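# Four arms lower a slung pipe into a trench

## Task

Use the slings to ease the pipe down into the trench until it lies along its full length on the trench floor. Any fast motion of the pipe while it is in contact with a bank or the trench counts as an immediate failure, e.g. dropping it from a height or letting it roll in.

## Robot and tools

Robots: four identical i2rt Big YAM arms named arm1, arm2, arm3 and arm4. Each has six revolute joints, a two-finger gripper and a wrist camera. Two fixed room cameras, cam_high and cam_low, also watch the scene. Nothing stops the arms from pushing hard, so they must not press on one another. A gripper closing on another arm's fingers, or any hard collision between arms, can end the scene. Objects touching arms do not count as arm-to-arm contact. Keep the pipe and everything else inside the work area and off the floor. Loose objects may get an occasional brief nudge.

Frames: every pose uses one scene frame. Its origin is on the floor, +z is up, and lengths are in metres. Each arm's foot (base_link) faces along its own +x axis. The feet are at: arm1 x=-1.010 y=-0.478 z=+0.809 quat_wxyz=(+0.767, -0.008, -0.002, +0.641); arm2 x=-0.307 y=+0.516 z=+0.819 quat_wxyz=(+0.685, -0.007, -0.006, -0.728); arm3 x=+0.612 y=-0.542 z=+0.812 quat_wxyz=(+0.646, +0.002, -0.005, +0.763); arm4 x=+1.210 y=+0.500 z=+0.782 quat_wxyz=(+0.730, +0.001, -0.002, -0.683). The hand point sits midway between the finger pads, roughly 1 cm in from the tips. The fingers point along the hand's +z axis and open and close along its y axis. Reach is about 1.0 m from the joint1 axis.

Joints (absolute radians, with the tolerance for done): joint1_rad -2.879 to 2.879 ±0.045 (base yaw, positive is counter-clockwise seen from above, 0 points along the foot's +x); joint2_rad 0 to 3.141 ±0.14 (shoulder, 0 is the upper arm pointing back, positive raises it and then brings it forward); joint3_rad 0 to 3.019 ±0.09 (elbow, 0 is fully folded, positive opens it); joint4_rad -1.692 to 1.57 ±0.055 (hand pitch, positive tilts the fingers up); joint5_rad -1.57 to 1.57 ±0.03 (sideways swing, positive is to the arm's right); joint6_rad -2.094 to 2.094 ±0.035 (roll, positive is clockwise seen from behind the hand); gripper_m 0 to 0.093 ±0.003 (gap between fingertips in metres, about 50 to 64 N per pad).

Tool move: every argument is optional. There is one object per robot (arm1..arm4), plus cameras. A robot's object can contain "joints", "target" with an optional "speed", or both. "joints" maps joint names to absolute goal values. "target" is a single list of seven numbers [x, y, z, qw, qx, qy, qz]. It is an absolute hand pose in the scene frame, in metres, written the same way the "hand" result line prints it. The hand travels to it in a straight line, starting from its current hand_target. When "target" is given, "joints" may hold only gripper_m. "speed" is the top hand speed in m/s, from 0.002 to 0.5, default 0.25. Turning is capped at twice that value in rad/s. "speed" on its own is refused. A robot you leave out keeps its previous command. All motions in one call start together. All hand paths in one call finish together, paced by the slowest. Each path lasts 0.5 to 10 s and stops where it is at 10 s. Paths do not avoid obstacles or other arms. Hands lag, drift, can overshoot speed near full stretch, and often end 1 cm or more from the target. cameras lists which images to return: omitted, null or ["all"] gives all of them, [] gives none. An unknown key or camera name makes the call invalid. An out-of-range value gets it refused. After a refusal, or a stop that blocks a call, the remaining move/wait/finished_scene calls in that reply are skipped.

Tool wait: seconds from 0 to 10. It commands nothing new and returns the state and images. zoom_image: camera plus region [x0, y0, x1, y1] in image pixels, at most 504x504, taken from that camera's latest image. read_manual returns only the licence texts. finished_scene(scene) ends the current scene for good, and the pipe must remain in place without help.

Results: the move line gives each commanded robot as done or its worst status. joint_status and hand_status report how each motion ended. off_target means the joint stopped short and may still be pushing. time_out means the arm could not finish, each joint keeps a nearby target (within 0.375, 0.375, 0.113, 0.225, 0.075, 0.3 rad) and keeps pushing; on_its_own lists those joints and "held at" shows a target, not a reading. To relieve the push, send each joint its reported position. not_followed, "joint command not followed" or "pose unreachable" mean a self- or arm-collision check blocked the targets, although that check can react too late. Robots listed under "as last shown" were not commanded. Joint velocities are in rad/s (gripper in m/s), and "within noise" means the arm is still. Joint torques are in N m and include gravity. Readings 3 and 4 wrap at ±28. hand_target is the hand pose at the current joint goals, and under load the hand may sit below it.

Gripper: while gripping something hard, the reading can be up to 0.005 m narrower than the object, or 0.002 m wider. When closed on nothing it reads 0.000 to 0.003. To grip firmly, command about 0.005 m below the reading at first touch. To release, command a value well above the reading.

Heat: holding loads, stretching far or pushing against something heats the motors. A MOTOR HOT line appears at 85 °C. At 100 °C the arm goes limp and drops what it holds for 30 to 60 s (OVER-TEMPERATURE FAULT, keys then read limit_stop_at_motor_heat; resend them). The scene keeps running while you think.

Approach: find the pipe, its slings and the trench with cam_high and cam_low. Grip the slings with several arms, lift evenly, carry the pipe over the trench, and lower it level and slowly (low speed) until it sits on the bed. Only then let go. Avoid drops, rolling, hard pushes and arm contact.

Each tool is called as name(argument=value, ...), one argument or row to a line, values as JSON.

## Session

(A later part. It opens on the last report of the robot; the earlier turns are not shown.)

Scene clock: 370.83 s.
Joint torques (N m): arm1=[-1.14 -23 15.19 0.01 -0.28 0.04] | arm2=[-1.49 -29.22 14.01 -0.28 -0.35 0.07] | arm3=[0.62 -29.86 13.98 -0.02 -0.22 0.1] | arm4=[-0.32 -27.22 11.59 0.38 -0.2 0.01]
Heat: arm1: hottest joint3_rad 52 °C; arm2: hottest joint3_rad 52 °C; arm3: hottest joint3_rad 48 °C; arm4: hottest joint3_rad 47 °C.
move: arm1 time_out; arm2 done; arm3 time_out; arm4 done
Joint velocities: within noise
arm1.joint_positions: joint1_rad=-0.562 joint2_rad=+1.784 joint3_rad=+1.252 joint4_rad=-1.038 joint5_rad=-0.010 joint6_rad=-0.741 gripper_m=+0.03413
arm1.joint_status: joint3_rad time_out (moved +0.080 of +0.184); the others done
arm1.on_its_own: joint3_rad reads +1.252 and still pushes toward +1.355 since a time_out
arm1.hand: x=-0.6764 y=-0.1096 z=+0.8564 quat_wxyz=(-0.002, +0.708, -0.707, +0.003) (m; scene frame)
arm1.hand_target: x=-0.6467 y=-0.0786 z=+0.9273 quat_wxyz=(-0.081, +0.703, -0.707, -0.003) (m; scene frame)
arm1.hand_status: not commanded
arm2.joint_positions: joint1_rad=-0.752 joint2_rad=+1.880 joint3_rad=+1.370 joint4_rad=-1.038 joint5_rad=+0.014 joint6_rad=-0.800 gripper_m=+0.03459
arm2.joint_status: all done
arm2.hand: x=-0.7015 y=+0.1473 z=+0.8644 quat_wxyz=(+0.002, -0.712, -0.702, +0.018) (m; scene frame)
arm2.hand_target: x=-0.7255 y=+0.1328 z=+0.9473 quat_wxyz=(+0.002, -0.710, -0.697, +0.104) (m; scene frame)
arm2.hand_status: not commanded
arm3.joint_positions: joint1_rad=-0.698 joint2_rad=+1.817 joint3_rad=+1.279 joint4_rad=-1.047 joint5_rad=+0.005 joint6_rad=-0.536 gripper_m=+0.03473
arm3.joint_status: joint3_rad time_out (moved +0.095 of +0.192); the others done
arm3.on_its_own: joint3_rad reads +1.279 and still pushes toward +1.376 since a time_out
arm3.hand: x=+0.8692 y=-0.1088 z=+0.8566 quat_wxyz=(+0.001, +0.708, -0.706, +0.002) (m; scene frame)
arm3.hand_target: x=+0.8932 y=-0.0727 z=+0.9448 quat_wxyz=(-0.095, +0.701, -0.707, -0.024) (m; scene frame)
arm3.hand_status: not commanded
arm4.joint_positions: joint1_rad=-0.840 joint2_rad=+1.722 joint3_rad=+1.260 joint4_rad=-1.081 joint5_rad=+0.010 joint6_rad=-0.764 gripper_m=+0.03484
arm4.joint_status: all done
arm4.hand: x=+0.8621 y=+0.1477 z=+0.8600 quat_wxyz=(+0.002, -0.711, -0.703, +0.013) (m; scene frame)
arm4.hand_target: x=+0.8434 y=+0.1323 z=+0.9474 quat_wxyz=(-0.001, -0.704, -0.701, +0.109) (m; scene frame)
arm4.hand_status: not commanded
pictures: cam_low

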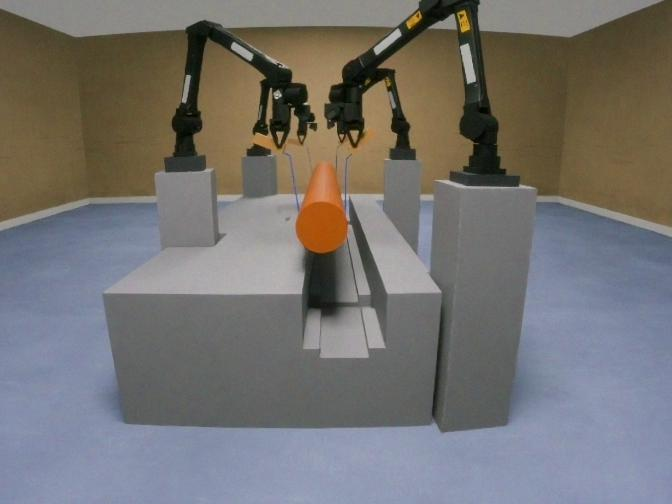

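move(
  arm1={"joints": {"joint1_rad": -0.525, "joint2_rad": 1.764, "joint3_rad": 1.450, "joint4_rad": -1.079, "joint6_rad": -0.695}},
  arm2={"joints": {"joint1_rad": -0.811, "joint2_rad": 1.718, "joint3_rad": 1.349, "joint4_rad": -1.012, "joint6_rad": -0.856}},
  arm3={"joints": {"joint1_rad": -0.670, "joint2_rad": 1.778, "joint3_rad": 1.484, "joint4_rad": -1.081, "joint6_rad": -0.498}},
  arm4={"joints": {"joint1_rad": -0.901, "joint2_rad": 1.540, "joint3_rad": 1.247, "joint4_rad": -1.064, "joint6_rad": -0.831}},
  cameras=["cam_low"],
)

move(
  arm1={"joints": {"joint1_rad": -0.484, "joint2_rad": 1.812, "joint3_rad": 1.545, "joint4_rad": -1.110, "joint6_rad": -0.654}},
  arm2={"joints": {"joint1_rad": -0.867, "joint2_rad": 1.671, "joint3_rad": 1.276, "joint4_rad": -0.990, "joint6_rad": -0.912}},
  arm3={"joints": {"joint1_rad": -0.640, "joint2_rad": 1.842, "joint3_rad": 1.594, "joint4_rad": -1.117, "joint6_rad": -0.468}},
  arm4={"joints": {"joint1_rad": -0.956, "joint2_rad": 1.491, "joint3_rad": 1.178, "joint4_rad": -1.048, "joint6_rad": -0.887}},
  cameras=["cam_low"],
)

Scene clock: 381.33 s.
Joint torques (N m): arm1=[-0.91 -23.53 15.97 0.12 -0.33 0.04] | arm2=[-1.26 -28.22 13.49 -0.01 -0.18 0.06] | arm3=[0.91 -31.03 15.17 -0.05 -0.22 0.09] | arm4=[-0.44 -26.11 10.92 0.4 0 0.01]
Heat: arm1: hottest joint3_rad 55 °C; arm2: hottest joint2_rad 52 °C; arm3: hottest joint3_rad 50 °C; arm4: hottest joint3_rad 46 °C.
move: arm1 time_out; arm2 done; arm3 time_out; arm4 done
Joint velocities: within noise
arm1.joint_positions: joint1_rad=-0.519 joint2_rad=+1.833 joint3_rad=+1.332 joint4_rad=-1.066 joint5_rad=-0.009 joint6_rad=-0.700 gripper_m=+0.03413
arm1.joint_status: joint3_rad time_out (moved +0.080 of +0.198); the others done
arm1.on_its_own: joint3_rad reads +1.332 and still pushes toward +1.445 since a time_out
arm1.hand: x=-0.6769 y=-0.0773 z=+0.8592 quat_wxyz=(-0.003, +0.708, -0.706, +0.004) (m; scene frame)
arm1.hand_target: x=-0.6478 y=-0.0440 z=+0.9369 quat_wxyz=(-0.087, +0.703, -0.706, -0.007) (m; scene frame)
arm1.hand_status: not commanded
arm2.joint_positions: joint1_rad=-0.796 joint2_rad=+1.829 joint3_rad=+1.302 joint4_rad=-1.022 joint5_rad=+0.009 joint6_rad=-0.849 gripper_m=+0.03459
arm2.joint_status: all done
arm2.hand: x=-0.7011 y=+0.1782 z=+0.8674 quat_wxyz=(+0.000, -0.710, -0.704, +0.018) (m; scene frame)
arm2.hand_target: x=-0.7270 y=+0.1679 z=+0.9421 quat_wxyz=(+0.006, -0.710, -0.697, +0.101) (m; scene frame)
arm2.hand_status: not commanded
arm3.joint_positions: joint1_rad=-0.668 joint2_rad=+1.880 joint3_rad=+1.374 joint4_rad=-1.078 joint5_rad=+0.005 joint6_rad=-0.505 gripper_m=+0.03473
arm3.joint_status: joint3_rad time_out (moved +0.094 of +0.205); the others done
arm3.on_its_own: joint3_rad reads +1.374 and still pushes toward +1.484 since a time_out
arm3.hand: x=+0.8698 y=-0.0769 z=+0.8566 quat_wxyz=(+0.001, +0.708, -0.707, +0.002) (m; scene frame)
arm3.hand_target: x=+0.8929 y=-0.0369 z=+0.9531 quat_wxyz=(-0.099, +0.701, -0.706, -0.028) (m; scene frame)
arm3.hand_status: not commanded
arm4.joint_positions: joint1_rad=-0.892 joint2_rad=+1.671 joint3_rad=+1.194 joint4_rad=-1.071 joint5_rad=+0.005 joint6_rad=-0.818 gripper_m=+0.03484
arm4.joint_status: all done
arm4.hand: x=+0.8612 y=+0.1806 z=+0.8605 quat_wxyz=(+0.000, -0.710, -0.704, +0.011) (m; scene frame)
arm4.hand_target: x=+0.8407 y=+0.1682 z=+0.9416 quat_wxyz=(+0.004, -0.705, -0.701, +0.106) (m; scene frame)
arm4.hand_status: not commanded
pictures: cam_low

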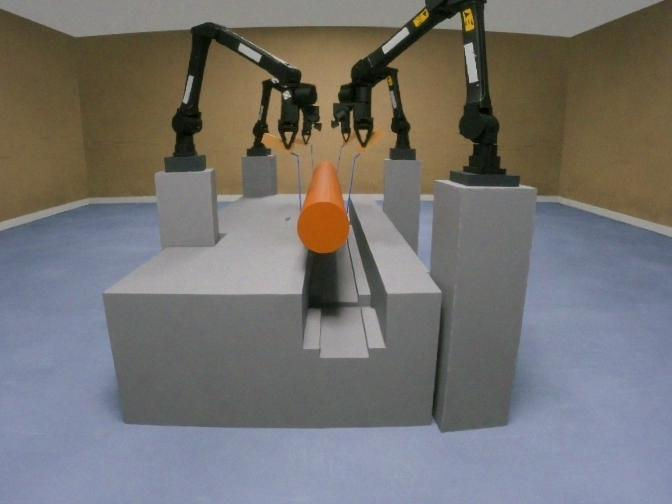

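not run: a stop came earlier in this reply.

wait(
  seconds=0.5,
)

zoom_image(
  camera="cam_low",
  region=[230, 110, 450, 370],
)

Scene clock: 383.77 s.
Joint torques (N m): arm1=[-1.08 -23.88 15.9 0.09 -0.33 0.02] | arm2=[-1.49 -27.75 13.29 0.01 -0.27 0.07] | arm3=[1.03 -31.03 15.15 -0.13 -0.19 0.1] | arm4=[-0.67 -25.93 11.06 0.5 -0.11 0]
Heat: arm1: hottest joint3_rad 55 °C; arm2: hottest joint2_rad 52 °C; arm3: hottest joint3_rad 51 °C; arm4: hottest joint3_rad 46 °C.
Joint velocities: within noise
arm1.joint_positions: joint1_rad=-0.519 joint2_rad=+1.833 joint3_rad=+1.332 joint4_rad=-1.066 joint5_rad=-0.009 joint6_rad=-0.699 gripper_m=+0.03413
arm1.joint_status: joint3_rad time_out (moved +0.080 of +0.198); the others done
arm1.on_its_own: joint3_rad reads +1.332 and still pushes toward +1.445 since a time_out
arm1.hand: x=-0.6769 y=-0.0773 z=+0.8592 quat_wxyz=(-0.003, +0.708, -0.706, +0.003) (m; scene frame)
arm1.hand_target: x=-0.6477 y=-0.0440 z=+0.9370 quat_wxyz=(-0.087, +0.703, -0.706, -0.007) (m; scene frame)
arm1.hand_status: not commanded
arm2.joint_positions: joint1_rad=-0.796 joint2_rad=+1.829 joint3_rad=+1.302 joint4_rad=-1.022 joint5_rad=+0.012 joint6_rad=-0.849 gripper_m=+0.03459
arm2.joint_status: all done
arm2.hand: x=-0.7014 y=+0.1786 z=+0.8674 quat_wxyz=(+0.001, -0.710, -0.704, +0.017) (m; scene frame)
arm2.hand_target: x=-0.7270 y=+0.1679 z=+0.9421 quat_wxyz=(+0.006, -0.710, -0.697, +0.101) (m; scene frame)
arm2.hand_status: not commanded
arm3.joint_positions: joint1_rad=-0.668 joint2_rad=+1.880 joint3_rad=+1.374 joint4_rad=-1.078 joint5_rad=+0.004 joint6_rad=-0.505 gripper_m=+0.03473
arm3.joint_status: joint3_rad time_out (moved +0.094 of +0.205); the others done
arm3.on_its_own: joint3_rad reads +1.374 and still pushes toward +1.484 since a time_out
arm3.hand: x=+0.8697 y=-0.0769 z=+0.8566 quat_wxyz=(+0.001, +0.708, -0.707, +0.002) (m; scene frame)
arm3.hand_target: x=+0.8929 y=-0.0369 z=+0.9531 quat_wxyz=(-0.099, +0.701, -0.706, -0.028) (m; scene frame)
arm3.hand_status: not commanded
arm4.joint_positions: joint1_rad=-0.892 joint2_rad=+1.671 joint3_rad=+1.194 joint4_rad=-1.071 joint5_rad=+0.008 joint6_rad=-0.818 gripper_m=+0.03484
arm4.joint_status: all done
arm4.hand: x=+0.8609 y=+0.1810 z=+0.8605 quat_wxyz=(+0.002, -0.710, -0.704, +0.011) (m; scene frame)
arm4.hand_target: x=+0.8407 y=+0.1682 z=+0.9416 quat_wxyz=(+0.004, -0.705, -0.701, +0.106) (m; scene frame)
arm4.hand_status: not commanded
wait: 0.50 s; at rest from the start
pictures: arm1_cam_wrist, arm2_cam_wrist, arm3_cam_wrist, arm4_cam_wrist, cam_high, cam_low

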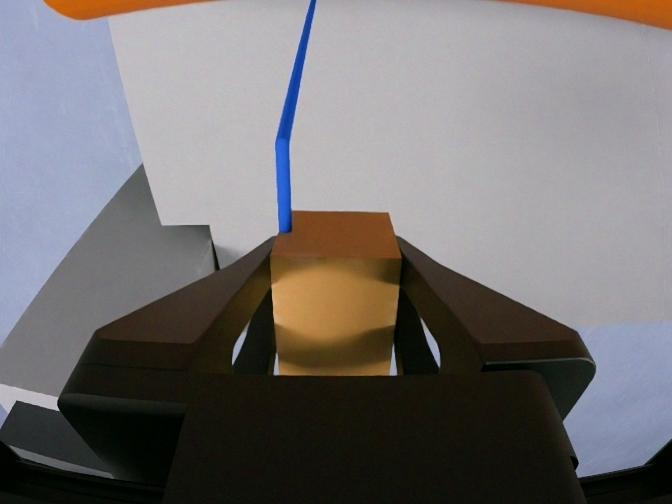

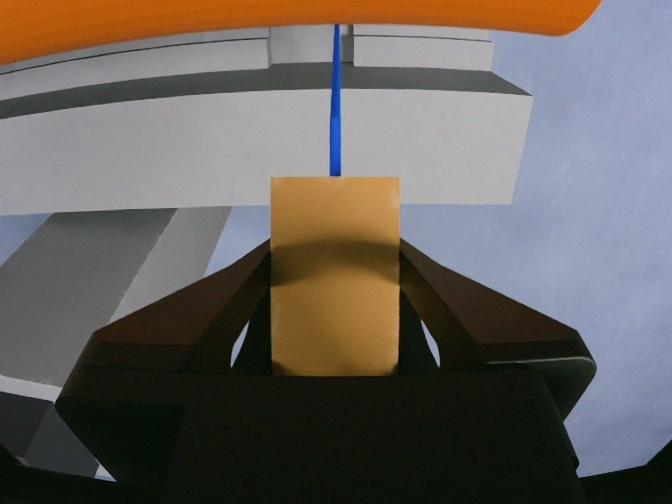

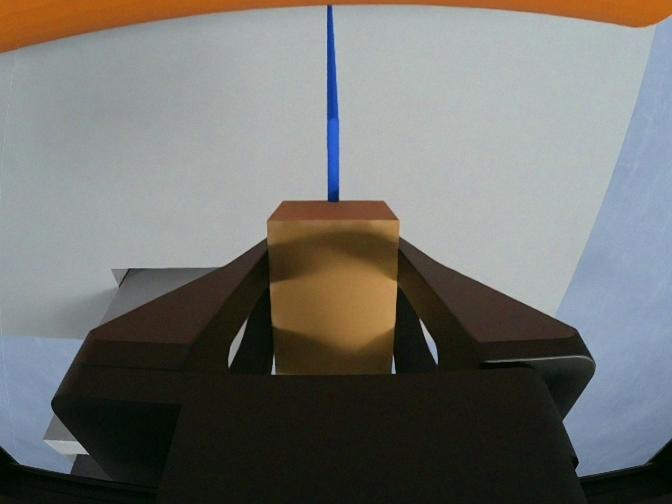

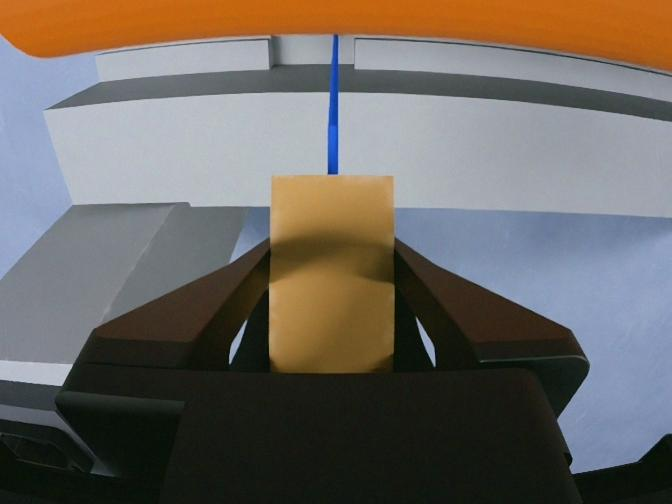

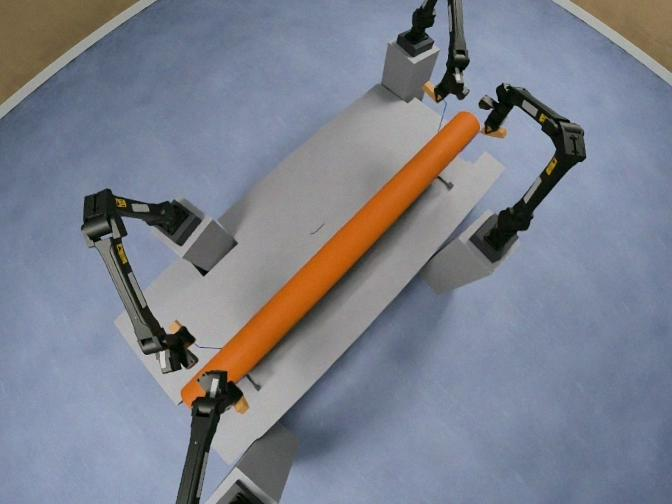

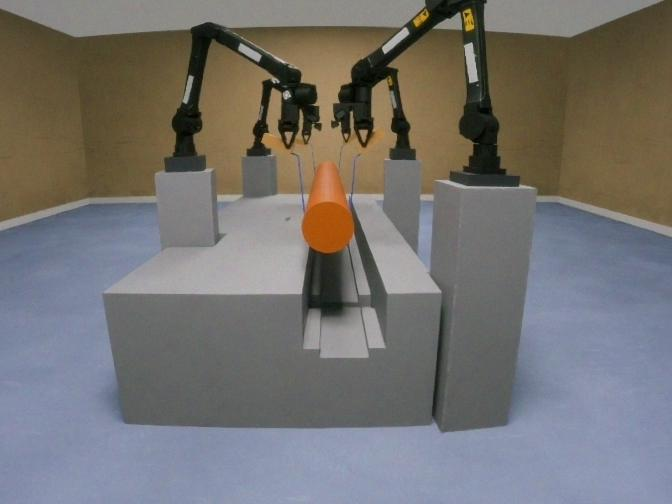

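Scaled by 1.938.

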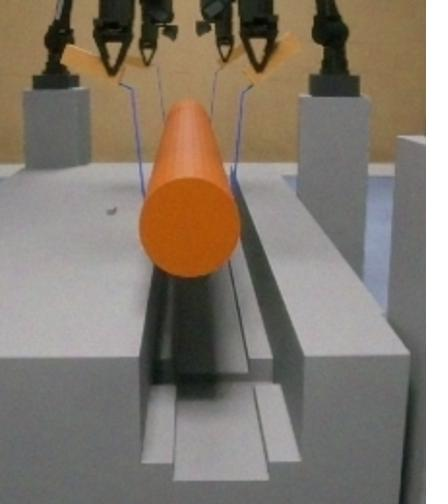

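move(
  arm1={"joints": {"joint1_rad": -0.484, "joint2_rad": 1.812, "joint3_rad": 1.545, "joint4_rad": -1.110, "joint6_rad": -0.654}},
  arm2={"joints": {"joint1_rad": -0.867, "joint2_rad": 1.671, "joint3_rad": 1.276, "joint4_rad": -0.990, "joint6_rad": -0.912}},
  arm3={"joints": {"joint1_rad": -0.640, "joint2_rad": 1.842, "joint3_rad": 1.594, "joint4_rad": -1.117, "joint6_rad": -0.468}},
  arm4={"joints": {"joint1_rad": -0.956, "joint2_rad": 1.491, "joint3_rad": 1.178, "joint4_rad": -1.048, "joint6_rad": -0.887}},
  cameras=[],
)

wait(
  seconds=1.0,
)

Scene clock: 393.20 s.
Joint torques (N m): arm1=[-0.44 -25.29 16.03 0.14 -0.31 0.04] | arm2=[-1.79 -25.93 13 -0.08 -0.18 0.07] | arm3=[0.97 -33.14 15.24 -0.01 -0.2 0.1] | arm4=[-0.21 -24.76 11.17 0.49 -0.02 0]
Heat: arm1: hottest joint3_rad 55 °C; arm2: hottest joint2_rad 52 °C; arm3: hottest joint3_rad 52 °C; arm4: hottest joint3_rad 45 °C.
move: arm1 time_out; arm2 done; arm3 time_out; arm4 done
Joint velocities: within noise
arm1.joint_positions: joint1_rad=-0.479 joint2_rad=+1.888 joint3_rad=+1.425 joint4_rad=-1.098 joint5_rad=-0.009 joint6_rad=-0.659 gripper_m=+0.03413
arm1.joint_status: joint3_rad time_out (moved +0.093 of +0.213); the others done
arm1.on_its_own: joint3_rad reads +1.425 and still pushes toward +1.537 since a time_out
arm1.hand: x=-0.6768 y=-0.0426 z=+0.8623 quat_wxyz=(-0.006, +0.708, -0.706, +0.003) (m; scene frame)
arm1.hand_target: x=-0.6503 y=-0.0091 z=+0.9463 quat_wxyz=(-0.093, +0.702, -0.706, -0.011) (m; scene frame)
arm1.hand_status: not commanded
arm2.joint_positions: joint1_rad=-0.853 joint2_rad=+1.775 joint3_rad=+1.229 joint4_rad=-1.000 joint5_rad=+0.008 joint6_rad=-0.906 gripper_m=+0.03459
arm2.joint_status: all done
arm2.hand: x=-0.7023 y=+0.2145 z=+0.8687 quat_wxyz=(+0.000, -0.710, -0.704, +0.019) (m; scene frame)
arm2.hand_target: x=-0.7283 y=+0.2048 z=+0.9373 quat_wxyz=(+0.011, -0.710, -0.697, +0.098) (m; scene frame)
arm2.hand_status: not commanded
arm3.joint_positions: joint1_rad=-0.638 joint2_rad=+1.949 joint3_rad=+1.484 joint4_rad=-1.116 joint5_rad=+0.005 joint6_rad=-0.475 gripper_m=+0.03473
arm3.joint_status: joint3_rad time_out (moved +0.111 of +0.220); the others done
arm3.on_its_own: joint3_rad reads +1.484 and still pushes toward +1.594 since a time_out
arm3.hand: x=+0.8698 y=-0.0416 z=+0.8578 quat_wxyz=(-0.001, +0.708, -0.706, +0.001) (m; scene frame)
arm3.hand_target: x=+0.8909 y=-0.0027 z=+0.9607 quat_wxyz=(-0.103, +0.700, -0.706, -0.032) (m; scene frame)
arm3.hand_status: not commanded
arm4.joint_positions: joint1_rad=-0.947 joint2_rad=+1.616 joint3_rad=+1.124 joint4_rad=-1.055 joint5_rad=+0.005 joint6_rad=-0.874 gripper_m=+0.03484
arm4.joint_status: all done
arm4.hand: x=+0.8620 y=+0.2150 z=+0.8605 quat_wxyz=(+0.001, -0.710, -0.705, +0.011) (m; scene frame)
arm4.hand_target: x=+0.8399 y=+0.2026 z=+0.9365 quat_wxyz=(+0.010, -0.705, -0.702, +0.103) (m; scene frame)
arm4.hand_status: not commanded
pictures: none
No camera images: "cameras" was empty.

not run: a stop came earlier in this reply.

wait(
  seconds=0.5,
)

zoom_image(
  camera="cam_low",
  region=[230, 110, 450, 370],
)

Scene clock: 394.87 s.
Joint torques (N m): arm1=[-0.56 -26.23 15.99 0.09 -0.32 0.05] | arm2=[-1.73 -26.11 13.11 -0.01 -0.18 0.08] | arm3=[0.91 -33.03 15.25 -0.08 -0.18 0.1] | arm4=[-0.32 -24.47 11.08 0.49 -0.03 0.01]
Heat: arm1: hottest joint3_rad 56 °C; arm2: hottest joint2_rad 51 °C; arm3: hottest joint3_rad 51 °C; arm4: hottest joint3_rad 45 °C.
Joint velocities: within noise
arm1.joint_positions: joint1_rad=-0.479 joint2_rad=+1.888 joint3_rad=+1.425 joint4_rad=-1.098 joint5_rad=-0.010 joint6_rad=-0.658 gripper_m=+0.03413
arm1.joint_status: joint3_rad time_out (moved +0.093 of +0.213); the others done
arm1.on_its_own: joint3_rad reads +1.425 and still pushes toward +1.537 since a time_out
arm1.hand: x=-0.6769 y=-0.0425 z=+0.8623 quat_wxyz=(-0.006, +0.708, -0.706, +0.003) (m; scene frame)
arm1.hand_target: x=-0.6503 y=-0.0091 z=+0.9463 quat_wxyz=(-0.093, +0.702, -0.706, -0.011) (m; scene frame)
arm1.hand_status: not commanded
arm2.joint_positions: joint1_rad=-0.853 joint2_rad=+1.775 joint3_rad=+1.229 joint4_rad=-1.000 joint5_rad=+0.009 joint6_rad=-0.906 gripper_m=+0.03459
arm2.joint_status: all done
arm2.hand: x=-0.7023 y=+0.2145 z=+0.8687 quat_wxyz=(+0.000, -0.710, -0.704, +0.019) (m; scene frame)
arm2.hand_target: x=-0.7283 y=+0.2048 z=+0.9373 quat_wxyz=(+0.011, -0.710, -0.697, +0.098) (m; scene frame)
arm2.hand_status: not commanded
arm3.joint_positions: joint1_rad=-0.638 joint2_rad=+1.949 joint3_rad=+1.484 joint4_rad=-1.116 joint5_rad=+0.004 joint6_rad=-0.475 gripper_m=+0.03473
arm3.joint_status: joint3_rad time_out (moved +0.111 of +0.220); the others done
arm3.on_its_own: joint3_rad reads +1.484 and still pushes toward +1.594 since a time_out
arm3.hand: x=+0.8697 y=-0.0416 z=+0.8578 quat_wxyz=(+0.000, +0.708, -0.706, +0.001) (m; scene frame)
arm3.hand_target: x=+0.8909 y=-0.0027 z=+0.9607 quat_wxyz=(-0.103, +0.700, -0.706, -0.032) (m; scene frame)
arm3.hand_status: not commanded
arm4.joint_positions: joint1_rad=-0.947 joint2_rad=+1.616 joint3_rad=+1.124 joint4_rad=-1.055 joint5_rad=+0.006 joint6_rad=-0.874 gripper_m=+0.03484
arm4.joint_status: all done
arm4.hand: x=+0.8619 y=+0.2151 z=+0.8605 quat_wxyz=(+0.001, -0.709, -0.705, +0.011) (m; scene frame)
arm4.hand_target: x=+0.8399 y=+0.2026 z=+0.9365 quat_wxyz=(+0.010, -0.705, -0.702, +0.103) (m; scene frame)
arm4.hand_status: not commanded
wait: 0.50 s; at rest by 0.20 s
pictures: arm1_cam_wrist, arm2_cam_wrist, arm3_cam_wrist, arm4_cam_wrist, cam_high, cam_low

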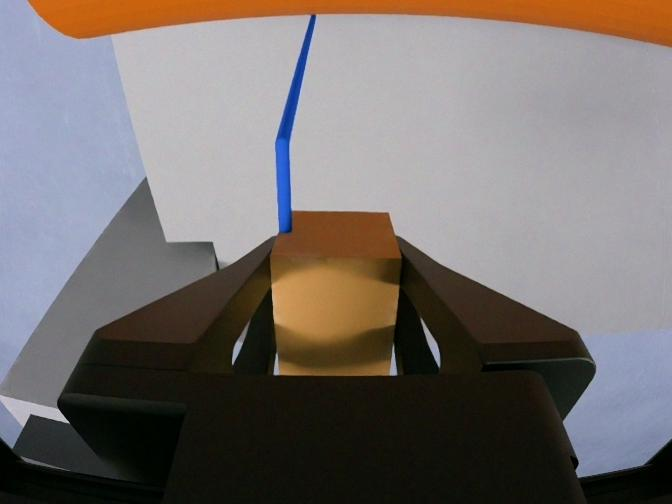

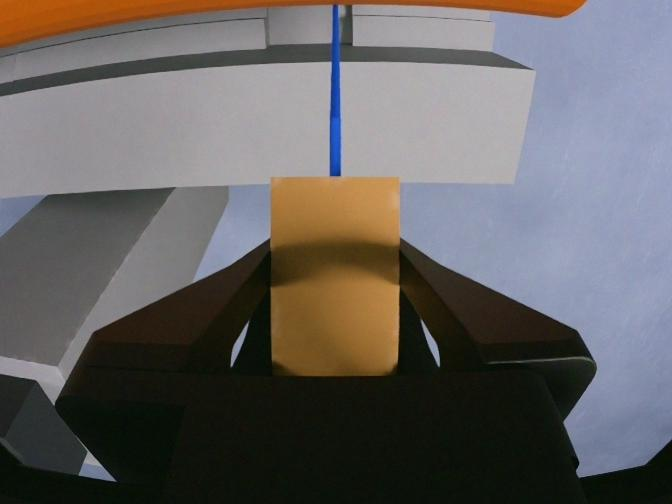

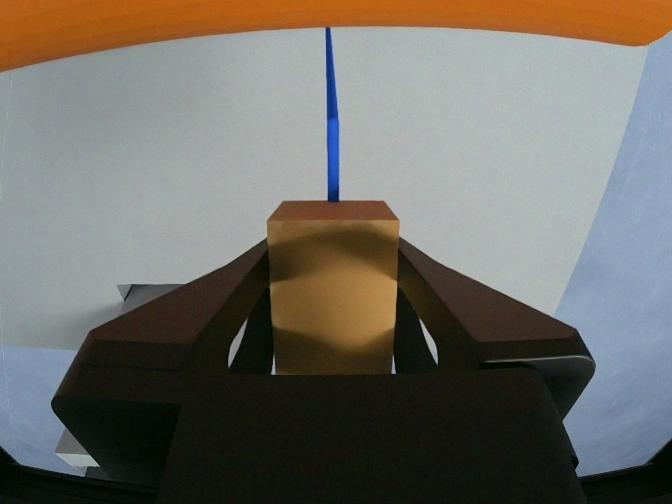

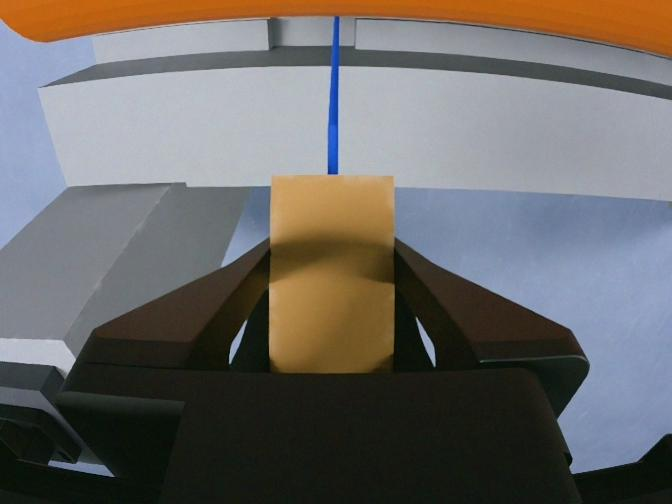

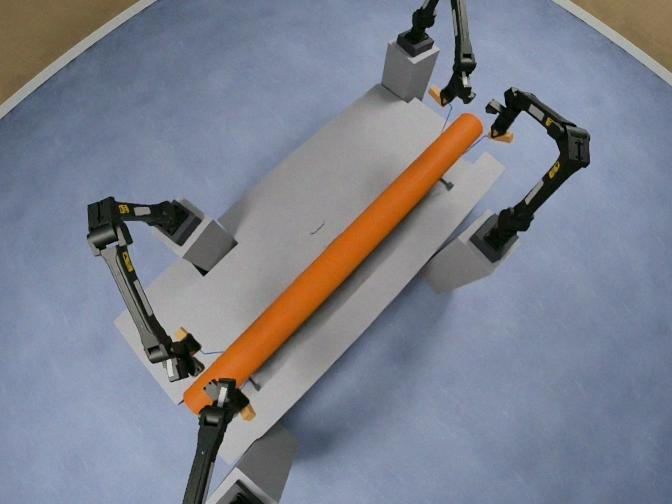

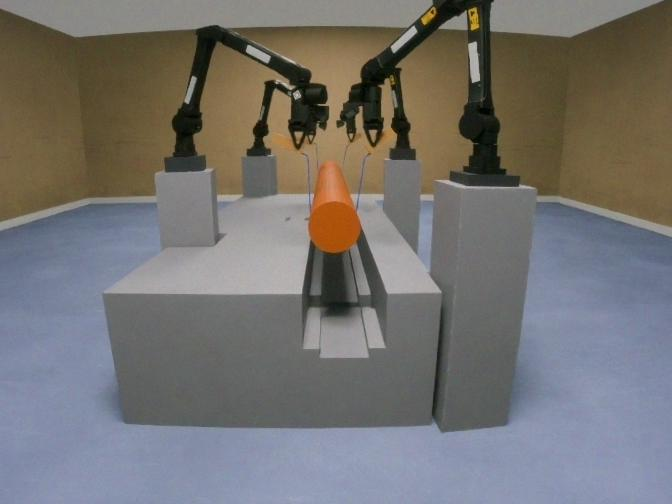

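Scaled by 1.938.

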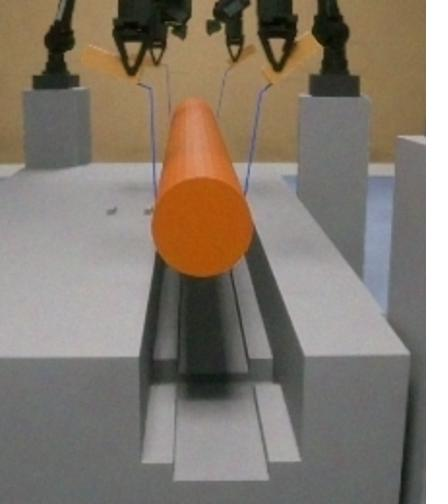

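move(
  arm1={"joints": {"joint1_rad": -0.448, "joint2_rad": 1.924, "joint3_rad": 1.600, "joint4_rad": -1.058, "joint6_rad": -0.618}},
  arm2={"joints": {"joint1_rad": -0.924, "joint2_rad": 1.688, "joint3_rad": 1.170, "joint4_rad": -0.866, "joint6_rad": -0.969}},
  arm3={"joints": {"joint1_rad": -0.619, "joint2_rad": 1.948, "joint3_rad": 1.646, "joint4_rad": -1.063, "joint6_rad": -0.447}},
  arm4={"joints": {"joint1_rad": -1.004, "joint2_rad": 1.510, "joint3_rad": 1.078, "joint4_rad": -0.929, "joint6_rad": -0.935}},
  cameras=[],
)

wait(
  seconds=0.5,
)

Scene clock: 409.33 s.
Joint torques (N m): arm1=[-0.85 -29.45 15.05 0.38 -0.2 0.05] | arm2=[-2.26 -23.88 12.67 0.03 -0.4 0.07] | arm3=[1.08 -37.54 14.08 -0.01 -0.22 0.11] | arm4=[-0.21 -21.89 11 0.54 -0.2 0.01]
Heat: arm1: hottest joint3_rad 60 °C; arm2: hottest joint3_rad 49 °C; arm3: hottest joint3_rad 50 °C; arm4: hottest joint3_rad 45 °C.
move: arm1 time_out; arm2 done; arm3 time_out; arm4 done
Joint velocities: within noise
arm1.joint_positions: joint1_rad=-0.441 joint2_rad=+2.024 joint3_rad=+1.495 joint4_rad=-1.052 joint5_rad=-0.011 joint6_rad=-0.621 gripper_m=+0.03413
arm1.joint_status: joint3_rad time_out (moved +0.070 of +0.175); the others done
arm1.on_its_own: joint3_rad reads +1.495 and still pushes toward +1.600 since a time_out
arm1.hand: x=-0.6775 y=-0.0082 z=+0.8117 quat_wxyz=(+0.004, +0.708, -0.706, +0.004) (m; scene frame)
arm1.hand_target: x=-0.6473 y=+0.0302 z=+0.9085 quat_wxyz=(-0.094, +0.702, -0.706, -0.015) (m; scene frame)
arm1.hand_status: not commanded
arm2.joint_positions: joint1_rad=-0.908 joint2_rad=+1.776 joint3_rad=+1.123 joint4_rad=-0.877 joint5_rad=+0.013 joint6_rad=-0.963 gripper_m=+0.03459
arm2.joint_status: all done
arm2.hand: x=-0.7032 y=+0.2474 z=+0.8347 quat_wxyz=(+0.005, -0.709, -0.704, +0.026) (m; scene frame)
arm2.hand_target: x=-0.7340 y=+0.2366 z=+0.8931 quat_wxyz=(+0.017, -0.710, -0.697, +0.098) (m; scene frame)
arm2.hand_status: not commanded
arm3.joint_positions: joint1_rad=-0.617 joint2_rad=+2.086 joint3_rad=+1.547 joint4_rad=-1.062 joint5_rad=+0.004 joint6_rad=-0.454 gripper_m=+0.03473
arm3.joint_status: joint3_rad time_out (moved +0.063 of +0.162); the others done
arm3.on_its_own: joint3_rad reads +1.547 and still pushes toward +1.646 since a time_out
arm3.hand: x=+0.8700 y=-0.0137 z=+0.8029 quat_wxyz=(+0.008, +0.708, -0.706, +0.004) (m; scene frame)
arm3.hand_target: x=+0.8932 y=+0.0307 z=+0.9215 quat_wxyz=(-0.102, +0.700, -0.706, -0.034) (m; scene frame)
arm3.hand_status: not commanded
arm4.joint_positions: joint1_rad=-0.994 joint2_rad=+1.616 joint3_rad=+1.020 joint4_rad=-0.937 joint5_rad=+0.010 joint6_rad=-0.922 gripper_m=+0.03484
arm4.joint_status: all done
arm4.hand: x=+0.8623 y=+0.2426 z=+0.8267 quat_wxyz=(+0.005, -0.709, -0.705, +0.017) (m; scene frame)
arm4.hand_target: x=+0.8339 y=+0.2261 z=+0.8933 quat_wxyz=(+0.015, -0.705, -0.702, +0.103) (m; scene frame)
arm4.hand_status: not commanded
pictures: none
No camera images: "cameras" was empty.

not run: a stop came earlier in this reply.

wait(
  seconds=0.3,
)

zoom_image(
  camera="cam_low",
  region=[230, 110, 450, 370],
)

zoom_image(
  camera="cam_high",
  region=[110, 80, 520, 480],
)

Scene clock: 411.47 s.
Joint torques (N m): arm1=[-0.91 -29.1 15.12 0.17 -0.25 -0.02] | arm2=[-2.02 -23.88 12.55 0.12 -0.16 0.07] | arm3=[1.03 -37.54 14.13 -0.09 -0.19 0.1] | arm4=[-0.38 -22.53 11.02 0.54 -0.06 0.01]
Heat: arm1: hottest joint3_rad 59 °C; arm2: hottest joint3_rad 48 °C; arm3: hottest joint3_rad 50 °C; arm4: hottest joint3_rad 45 °C.
Joint velocities: within noise
arm1.joint_positions: joint1_rad=-0.441 joint2_rad=+2.024 joint3_rad=+1.495 joint4_rad=-1.052 joint5_rad=-0.011 joint6_rad=-0.621 gripper_m=+0.03413
arm1.joint_status: joint3_rad time_out (moved +0.070 of +0.175); the others done
arm1.on_its_own: joint3_rad reads +1.495 and still pushes toward +1.600 since a time_out
arm1.hand: x=-0.6774 y=-0.0082 z=+0.8117 quat_wxyz=(+0.004, +0.708, -0.706, +0.004) (m; scene frame)
arm1.hand_target: x=-0.6473 y=+0.0302 z=+0.9085 quat_wxyz=(-0.094, +0.702, -0.706, -0.015) (m; scene frame)
arm1.hand_status: not commanded
arm2.joint_positions: joint1_rad=-0.908 joint2_rad=+1.776 joint3_rad=+1.123 joint4_rad=-0.877 joint5_rad=+0.009 joint6_rad=-0.963 gripper_m=+0.03459
arm2.joint_status: all done
arm2.hand: x=-0.7029 y=+0.2469 z=+0.8347 quat_wxyz=(+0.003, -0.709, -0.705, +0.026) (m; scene frame)
arm2.hand_target: x=-0.7340 y=+0.2366 z=+0.8931 quat_wxyz=(+0.017, -0.710, -0.697, +0.098) (m; scene frame)
arm2.hand_status: not commanded
arm3.joint_positions: joint1_rad=-0.617 joint2_rad=+2.086 joint3_rad=+1.547 joint4_rad=-1.062 joint5_rad=+0.004 joint6_rad=-0.454 gripper_m=+0.03473
arm3.joint_status: joint3_rad time_out (moved +0.063 of +0.162); the others done
arm3.on_its_own: joint3_rad reads +1.547 and still pushes toward +1.646 since a time_out
arm3.hand: x=+0.8700 y=-0.0137 z=+0.8029 quat_wxyz=(+0.008, +0.708, -0.706, +0.004) (m; scene frame)
arm3.hand_target: x=+0.8932 y=+0.0307 z=+0.9215 quat_wxyz=(-0.102, +0.700, -0.706, -0.034) (m; scene frame)
arm3.hand_status: not commanded
arm4.joint_positions: joint1_rad=-0.994 joint2_rad=+1.616 joint3_rad=+1.020 joint4_rad=-0.937 joint5_rad=+0.006 joint6_rad=-0.922 gripper_m=+0.03484
arm4.joint_status: all done
arm4.hand: x=+0.8627 y=+0.2420 z=+0.8267 quat_wxyz=(+0.003, -0.709, -0.705, +0.017) (m; scene frame)
arm4.hand_target: x=+0.8339 y=+0.2262 z=+0.8933 quat_wxyz=(+0.015, -0.705, -0.702, +0.103) (m; scene frame)
arm4.hand_status: not commanded
wait: 0.30 s; at rest from the start
pictures: arm1_cam_wrist, arm2_cam_wrist, arm3_cam_wrist, arm4_cam_wrist, cam_high, cam_low

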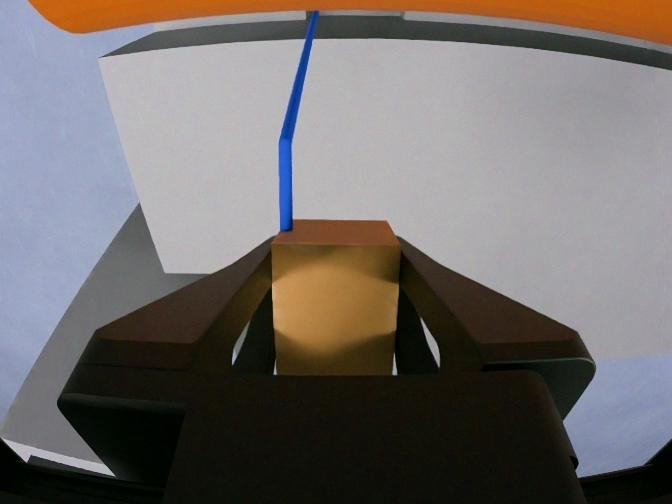

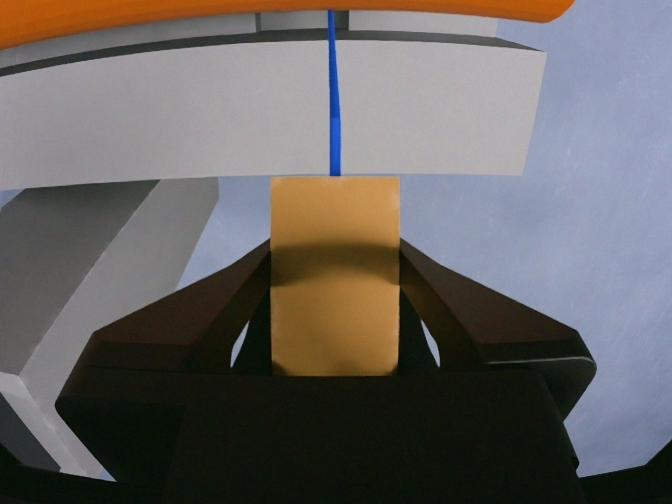

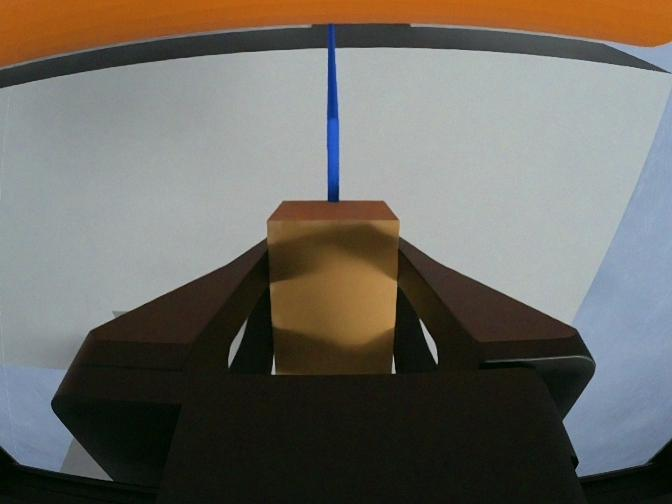

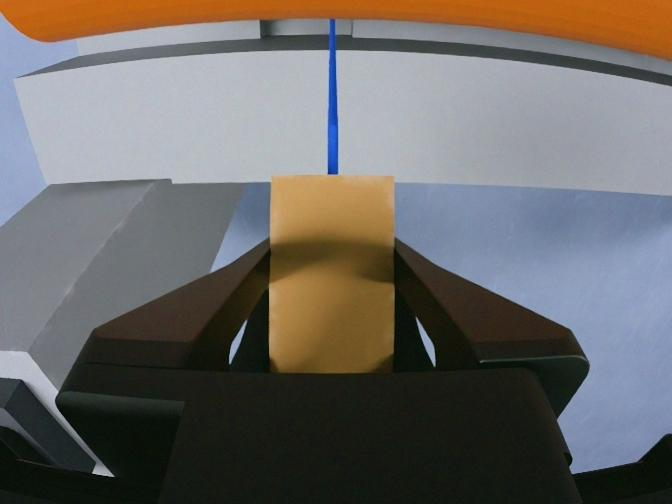

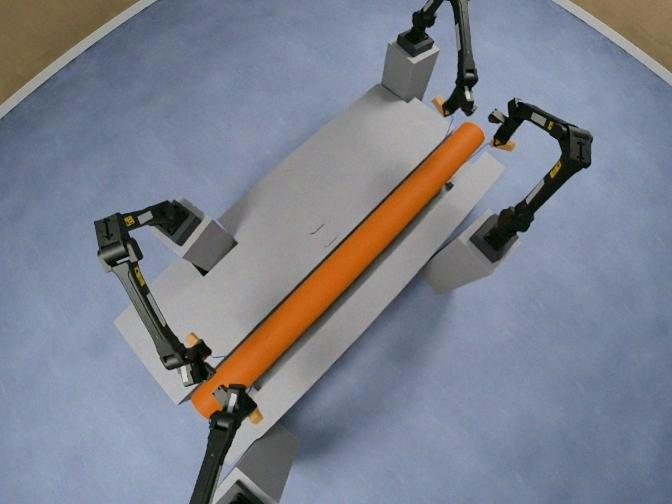

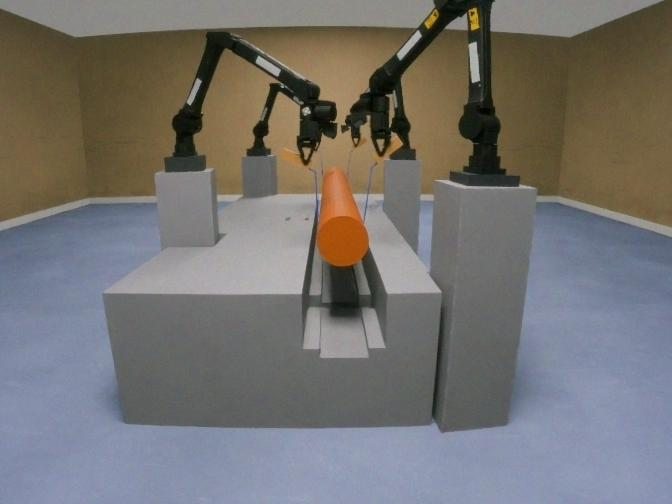

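Scaled by 1.938.

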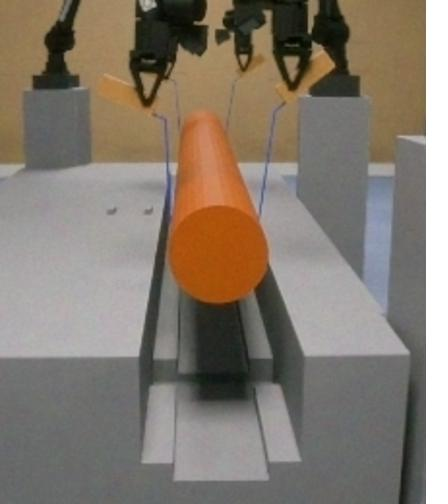

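Scaled by 1.229.

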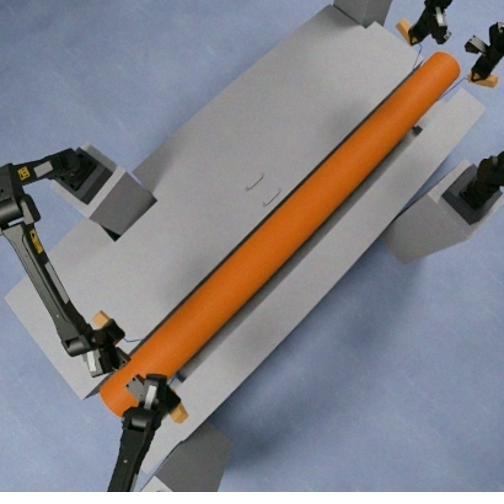

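move(
  arm1={"joints": {"joint2_rad": 1.983, "joint3_rad": 1.572, "joint4_rad": -0.971}},
  arm2={"joints": {"joint2_rad": 1.758, "joint3_rad": 1.138, "joint4_rad": -0.764}},
  arm3={"joints": {"joint2_rad": 2.005, "joint3_rad": 1.623, "joint4_rad": -0.982}},
  arm4={"joints": {"joint2_rad": 1.580, "joint3_rad": 1.035, "joint4_rad": -0.817}},
  cameras=["cam_low", "arm1_cam_wrist", "arm2_cam_wrist"],
)

Scene clock: 438.53 s.
Joint torques (N m): arm1=[-0.73 -28.51 12.96 0.75 -0.23 0.05] | arm2=[-1.61 -24.41 11.86 0.31 -0.29 0.08] | arm3=[0.91 -36.31 12.37 0.53 -0.18 0.09] | arm4=[-0.32 -22.77 10.07 0.98 -0.16 0.01]
Heat: arm1: hottest joint3_rad 55 °C; arm2: hottest joint3_rad 47 °C; arm3: hottest joint3_rad 53 °C; arm4: hottest joint3_rad 42 °C.
move: arm1 done; arm2 done; arm3 done; arm4 done
Joint velocities: within noise
arm1.joint_positions: joint1_rad=-0.441 joint2_rad=+2.066 joint3_rad=+1.495 joint4_rad=-0.978 joint5_rad=-0.011 joint6_rad=-0.621 gripper_m=+0.03413
arm1.joint_status: all done
arm1.hand: x=-0.6698 y=+0.0018 z=+0.7885 quat_wxyz=(-0.012, +0.708, -0.706, +0.001) (m; scene frame)
arm1.hand_target: x=-0.6425 y=+0.0356 z=+0.8652 quat_wxyz=(-0.093, +0.702, -0.706, -0.014) (m; scene frame)
arm1.hand_status: not commanded
arm2.joint_positions: joint1_rad=-0.908 joint2_rad=+1.855 joint3_rad=+1.092 joint4_rad=-0.782 joint5_rad=+0.011 joint6_rad=-0.964 gripper_m=+0.03459
arm2.joint_status: all done
arm2.hand: x=-0.7006 y=+0.2482 z=+0.7901 quat_wxyz=(+0.002, -0.709, -0.705, +0.019) (m; scene frame)
arm2.hand_target: x=-0.7376 y=+0.2335 z=+0.8513 quat_wxyz=(+0.016, -0.710, -0.697, +0.097) (m; scene frame)
arm2.hand_status: not commanded
arm3.joint_positions: joint1_rad=-0.617 joint2_rad=+2.123 joint3_rad=+1.547 joint4_rad=-0.994 joint5_rad=+0.004 joint6_rad=-0.454 gripper_m=+0.03473
arm3.joint_status: all done
arm3.hand: x=+0.8748 y=-0.0038 z=+0.7816 quat_wxyz=(-0.006, +0.708, -0.707, +0.000) (m; scene frame)
arm3.hand_target: x=+0.8968 y=+0.0384 z=+0.8811 quat_wxyz=(-0.103, +0.700, -0.706, -0.034) (m; scene frame)
arm3.hand_status: not commanded
arm4.joint_positions: joint1_rad=-0.994 joint2_rad=+1.689 joint3_rad=+0.981 joint4_rad=-0.837 joint5_rad=+0.009 joint6_rad=-0.923 gripper_m=+0.03484
arm4.joint_status: all done
arm4.hand: x=+0.8636 y=+0.2431 z=+0.7858 quat_wxyz=(+0.004, -0.709, -0.705, +0.012) (m; scene frame)
arm4.hand_target: x=+0.8291 y=+0.2224 z=+0.8509 quat_wxyz=(+0.015, -0.705, -0.702, +0.102) (m; scene frame)
arm4.hand_status: not commanded
pictures: arm1_cam_wrist, arm2_cam_wrist, cam_low

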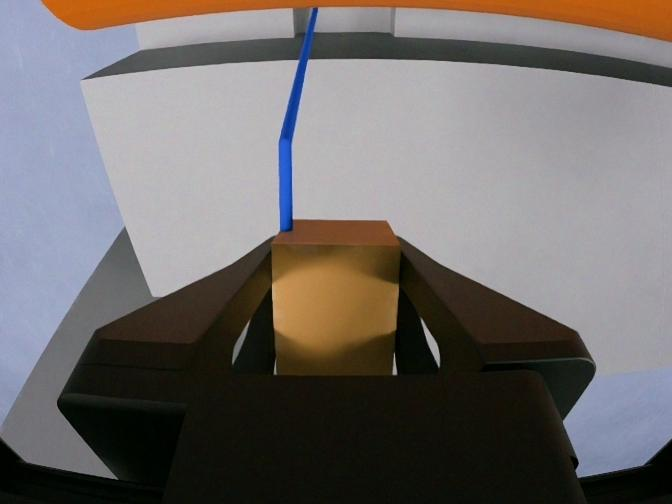

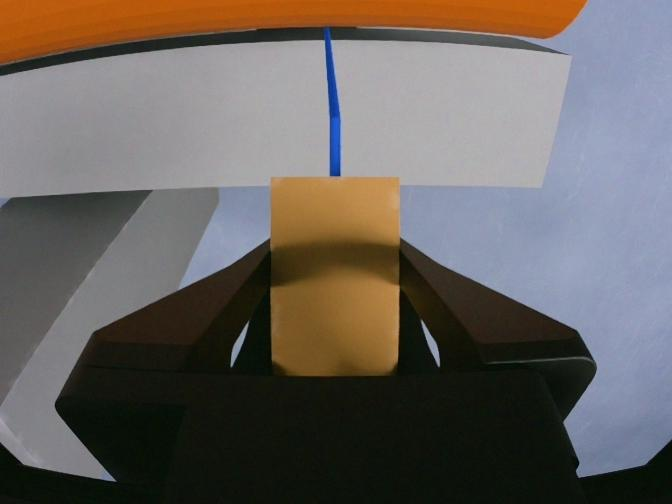

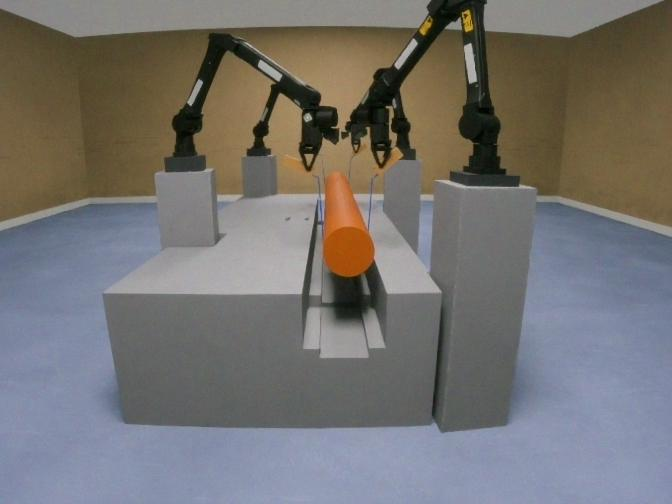

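move(
  arm1={"joints": {"joint2_rad": 1.985, "joint3_rad": 1.525, "joint4_rad": -0.950}},
  arm3={"joints": {"joint2_rad": 2.003, "joint3_rad": 1.565, "joint4_rad": -0.950}},
  cameras=["cam_low", "arm1_cam_wrist", "arm2_cam_wrist"],
)

Scene clock: 447.90 s.
Joint torques (N m): arm1=[-1.03 -28.45 11.22 0.72 -0.24 0.02] | arm2=[-1.9 -25.23 11.74 0.18 -0.25 0.08] | arm3=[0.97 -36.13 10.48 0.47 -0.18 0.08] | arm4=[-0.32 -22.89 10.11 0.76 -0.15 0.03]
Heat: arm1: hottest joint3_rad 54 °C; arm2: hottest joint3_rad 48 °C; arm3: hottest joint3_rad 53 °C; arm4: hottest joint3_rad 42 °C.
move: arm1 done; arm3 done
Joint velocities: within noise
arm1.joint_positions: joint1_rad=-0.441 joint2_rad=+2.069 joint3_rad=+1.471 joint4_rad=-0.957 joint5_rad=-0.011 joint6_rad=-0.621 gripper_m=+0.03413
arm1.joint_status: all done
arm1.hand: x=-0.6734 y=-0.0035 z=+0.7791 quat_wxyz=(-0.009, +0.708, -0.706, +0.002) (m; scene frame)
arm1.hand_target: x=-0.6504 y=+0.0241 z=+0.8468 quat_wxyz=(-0.080, +0.703, -0.707, -0.012) (m; scene frame)
arm1.hand_status: not commanded
arm2.joint_positions: joint1_rad=-0.908 joint2_rad=+1.855 joint3_rad=+1.092 joint4_rad=-0.779 joint5_rad=+0.011 joint6_rad=-0.964 gripper_m=+0.03459
arm2.joint_status: not commanded
arm2.hand: x=-0.7011 y=+0.2477 z=+0.7901 quat_wxyz=(+0.003, -0.709, -0.705, +0.020) (m; scene frame)
arm2.hand_target: x=-0.7377 y=+0.2335 z=+0.8514 quat_wxyz=(+0.016, -0.710, -0.697, +0.097) (m; scene frame)
arm2.hand_status: not commanded
arm3.joint_positions: joint1_rad=-0.617 joint2_rad=+2.123 joint3_rad=+1.511 joint4_rad=-0.960 joint5_rad=+0.004 joint6_rad=-0.454 gripper_m=+0.03473
arm3.joint_status: all done
arm3.hand: x=+0.8713 y=-0.0110 z=+0.7702 quat_wxyz=(-0.005, +0.708, -0.707, +0.000) (m; scene frame)
arm3.hand_target: x=+0.8904 y=+0.0253 z=+0.8605 quat_wxyz=(-0.091, +0.701, -0.706, -0.031) (m; scene frame)
arm3.hand_status: not commanded
arm4: as last shown
arm4.joint_positions: joint1_rad=-0.994 joint2_rad=+1.689 joint3_rad=+0.981 joint4_rad=-0.831 joint5_rad=+0.008 joint6_rad=-0.923 gripper_m=+0.03484
arm4.hand: x=+0.8625 y=+0.2422 z=+0.7858 quat_wxyz=(+0.004, -0.709, -0.705, +0.015) (m; scene frame)
pictures: arm1_cam_wrist, arm2_cam_wrist, cam_low

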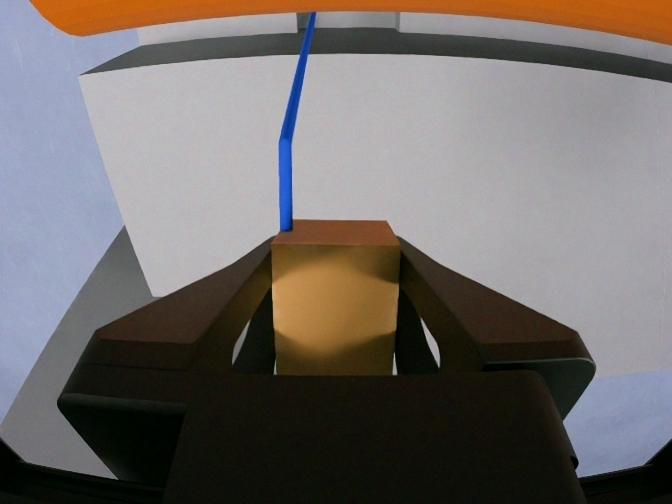

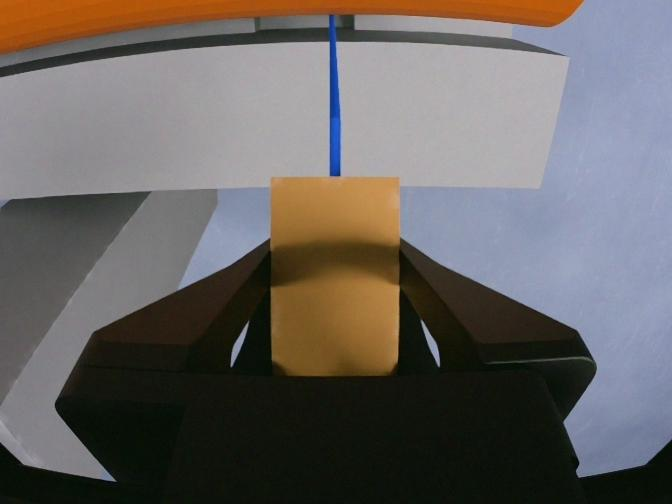

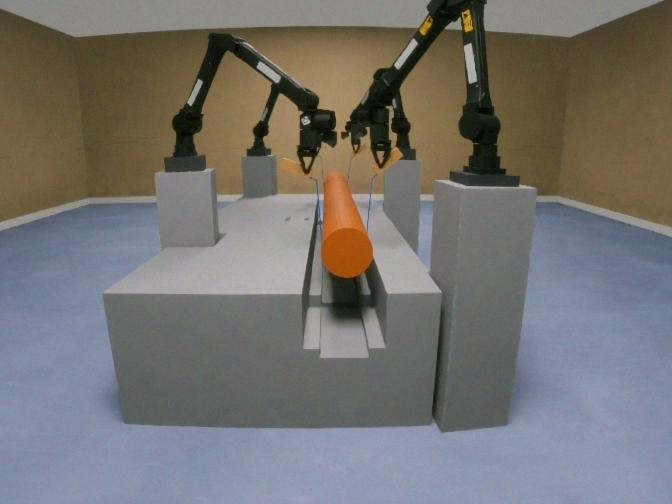

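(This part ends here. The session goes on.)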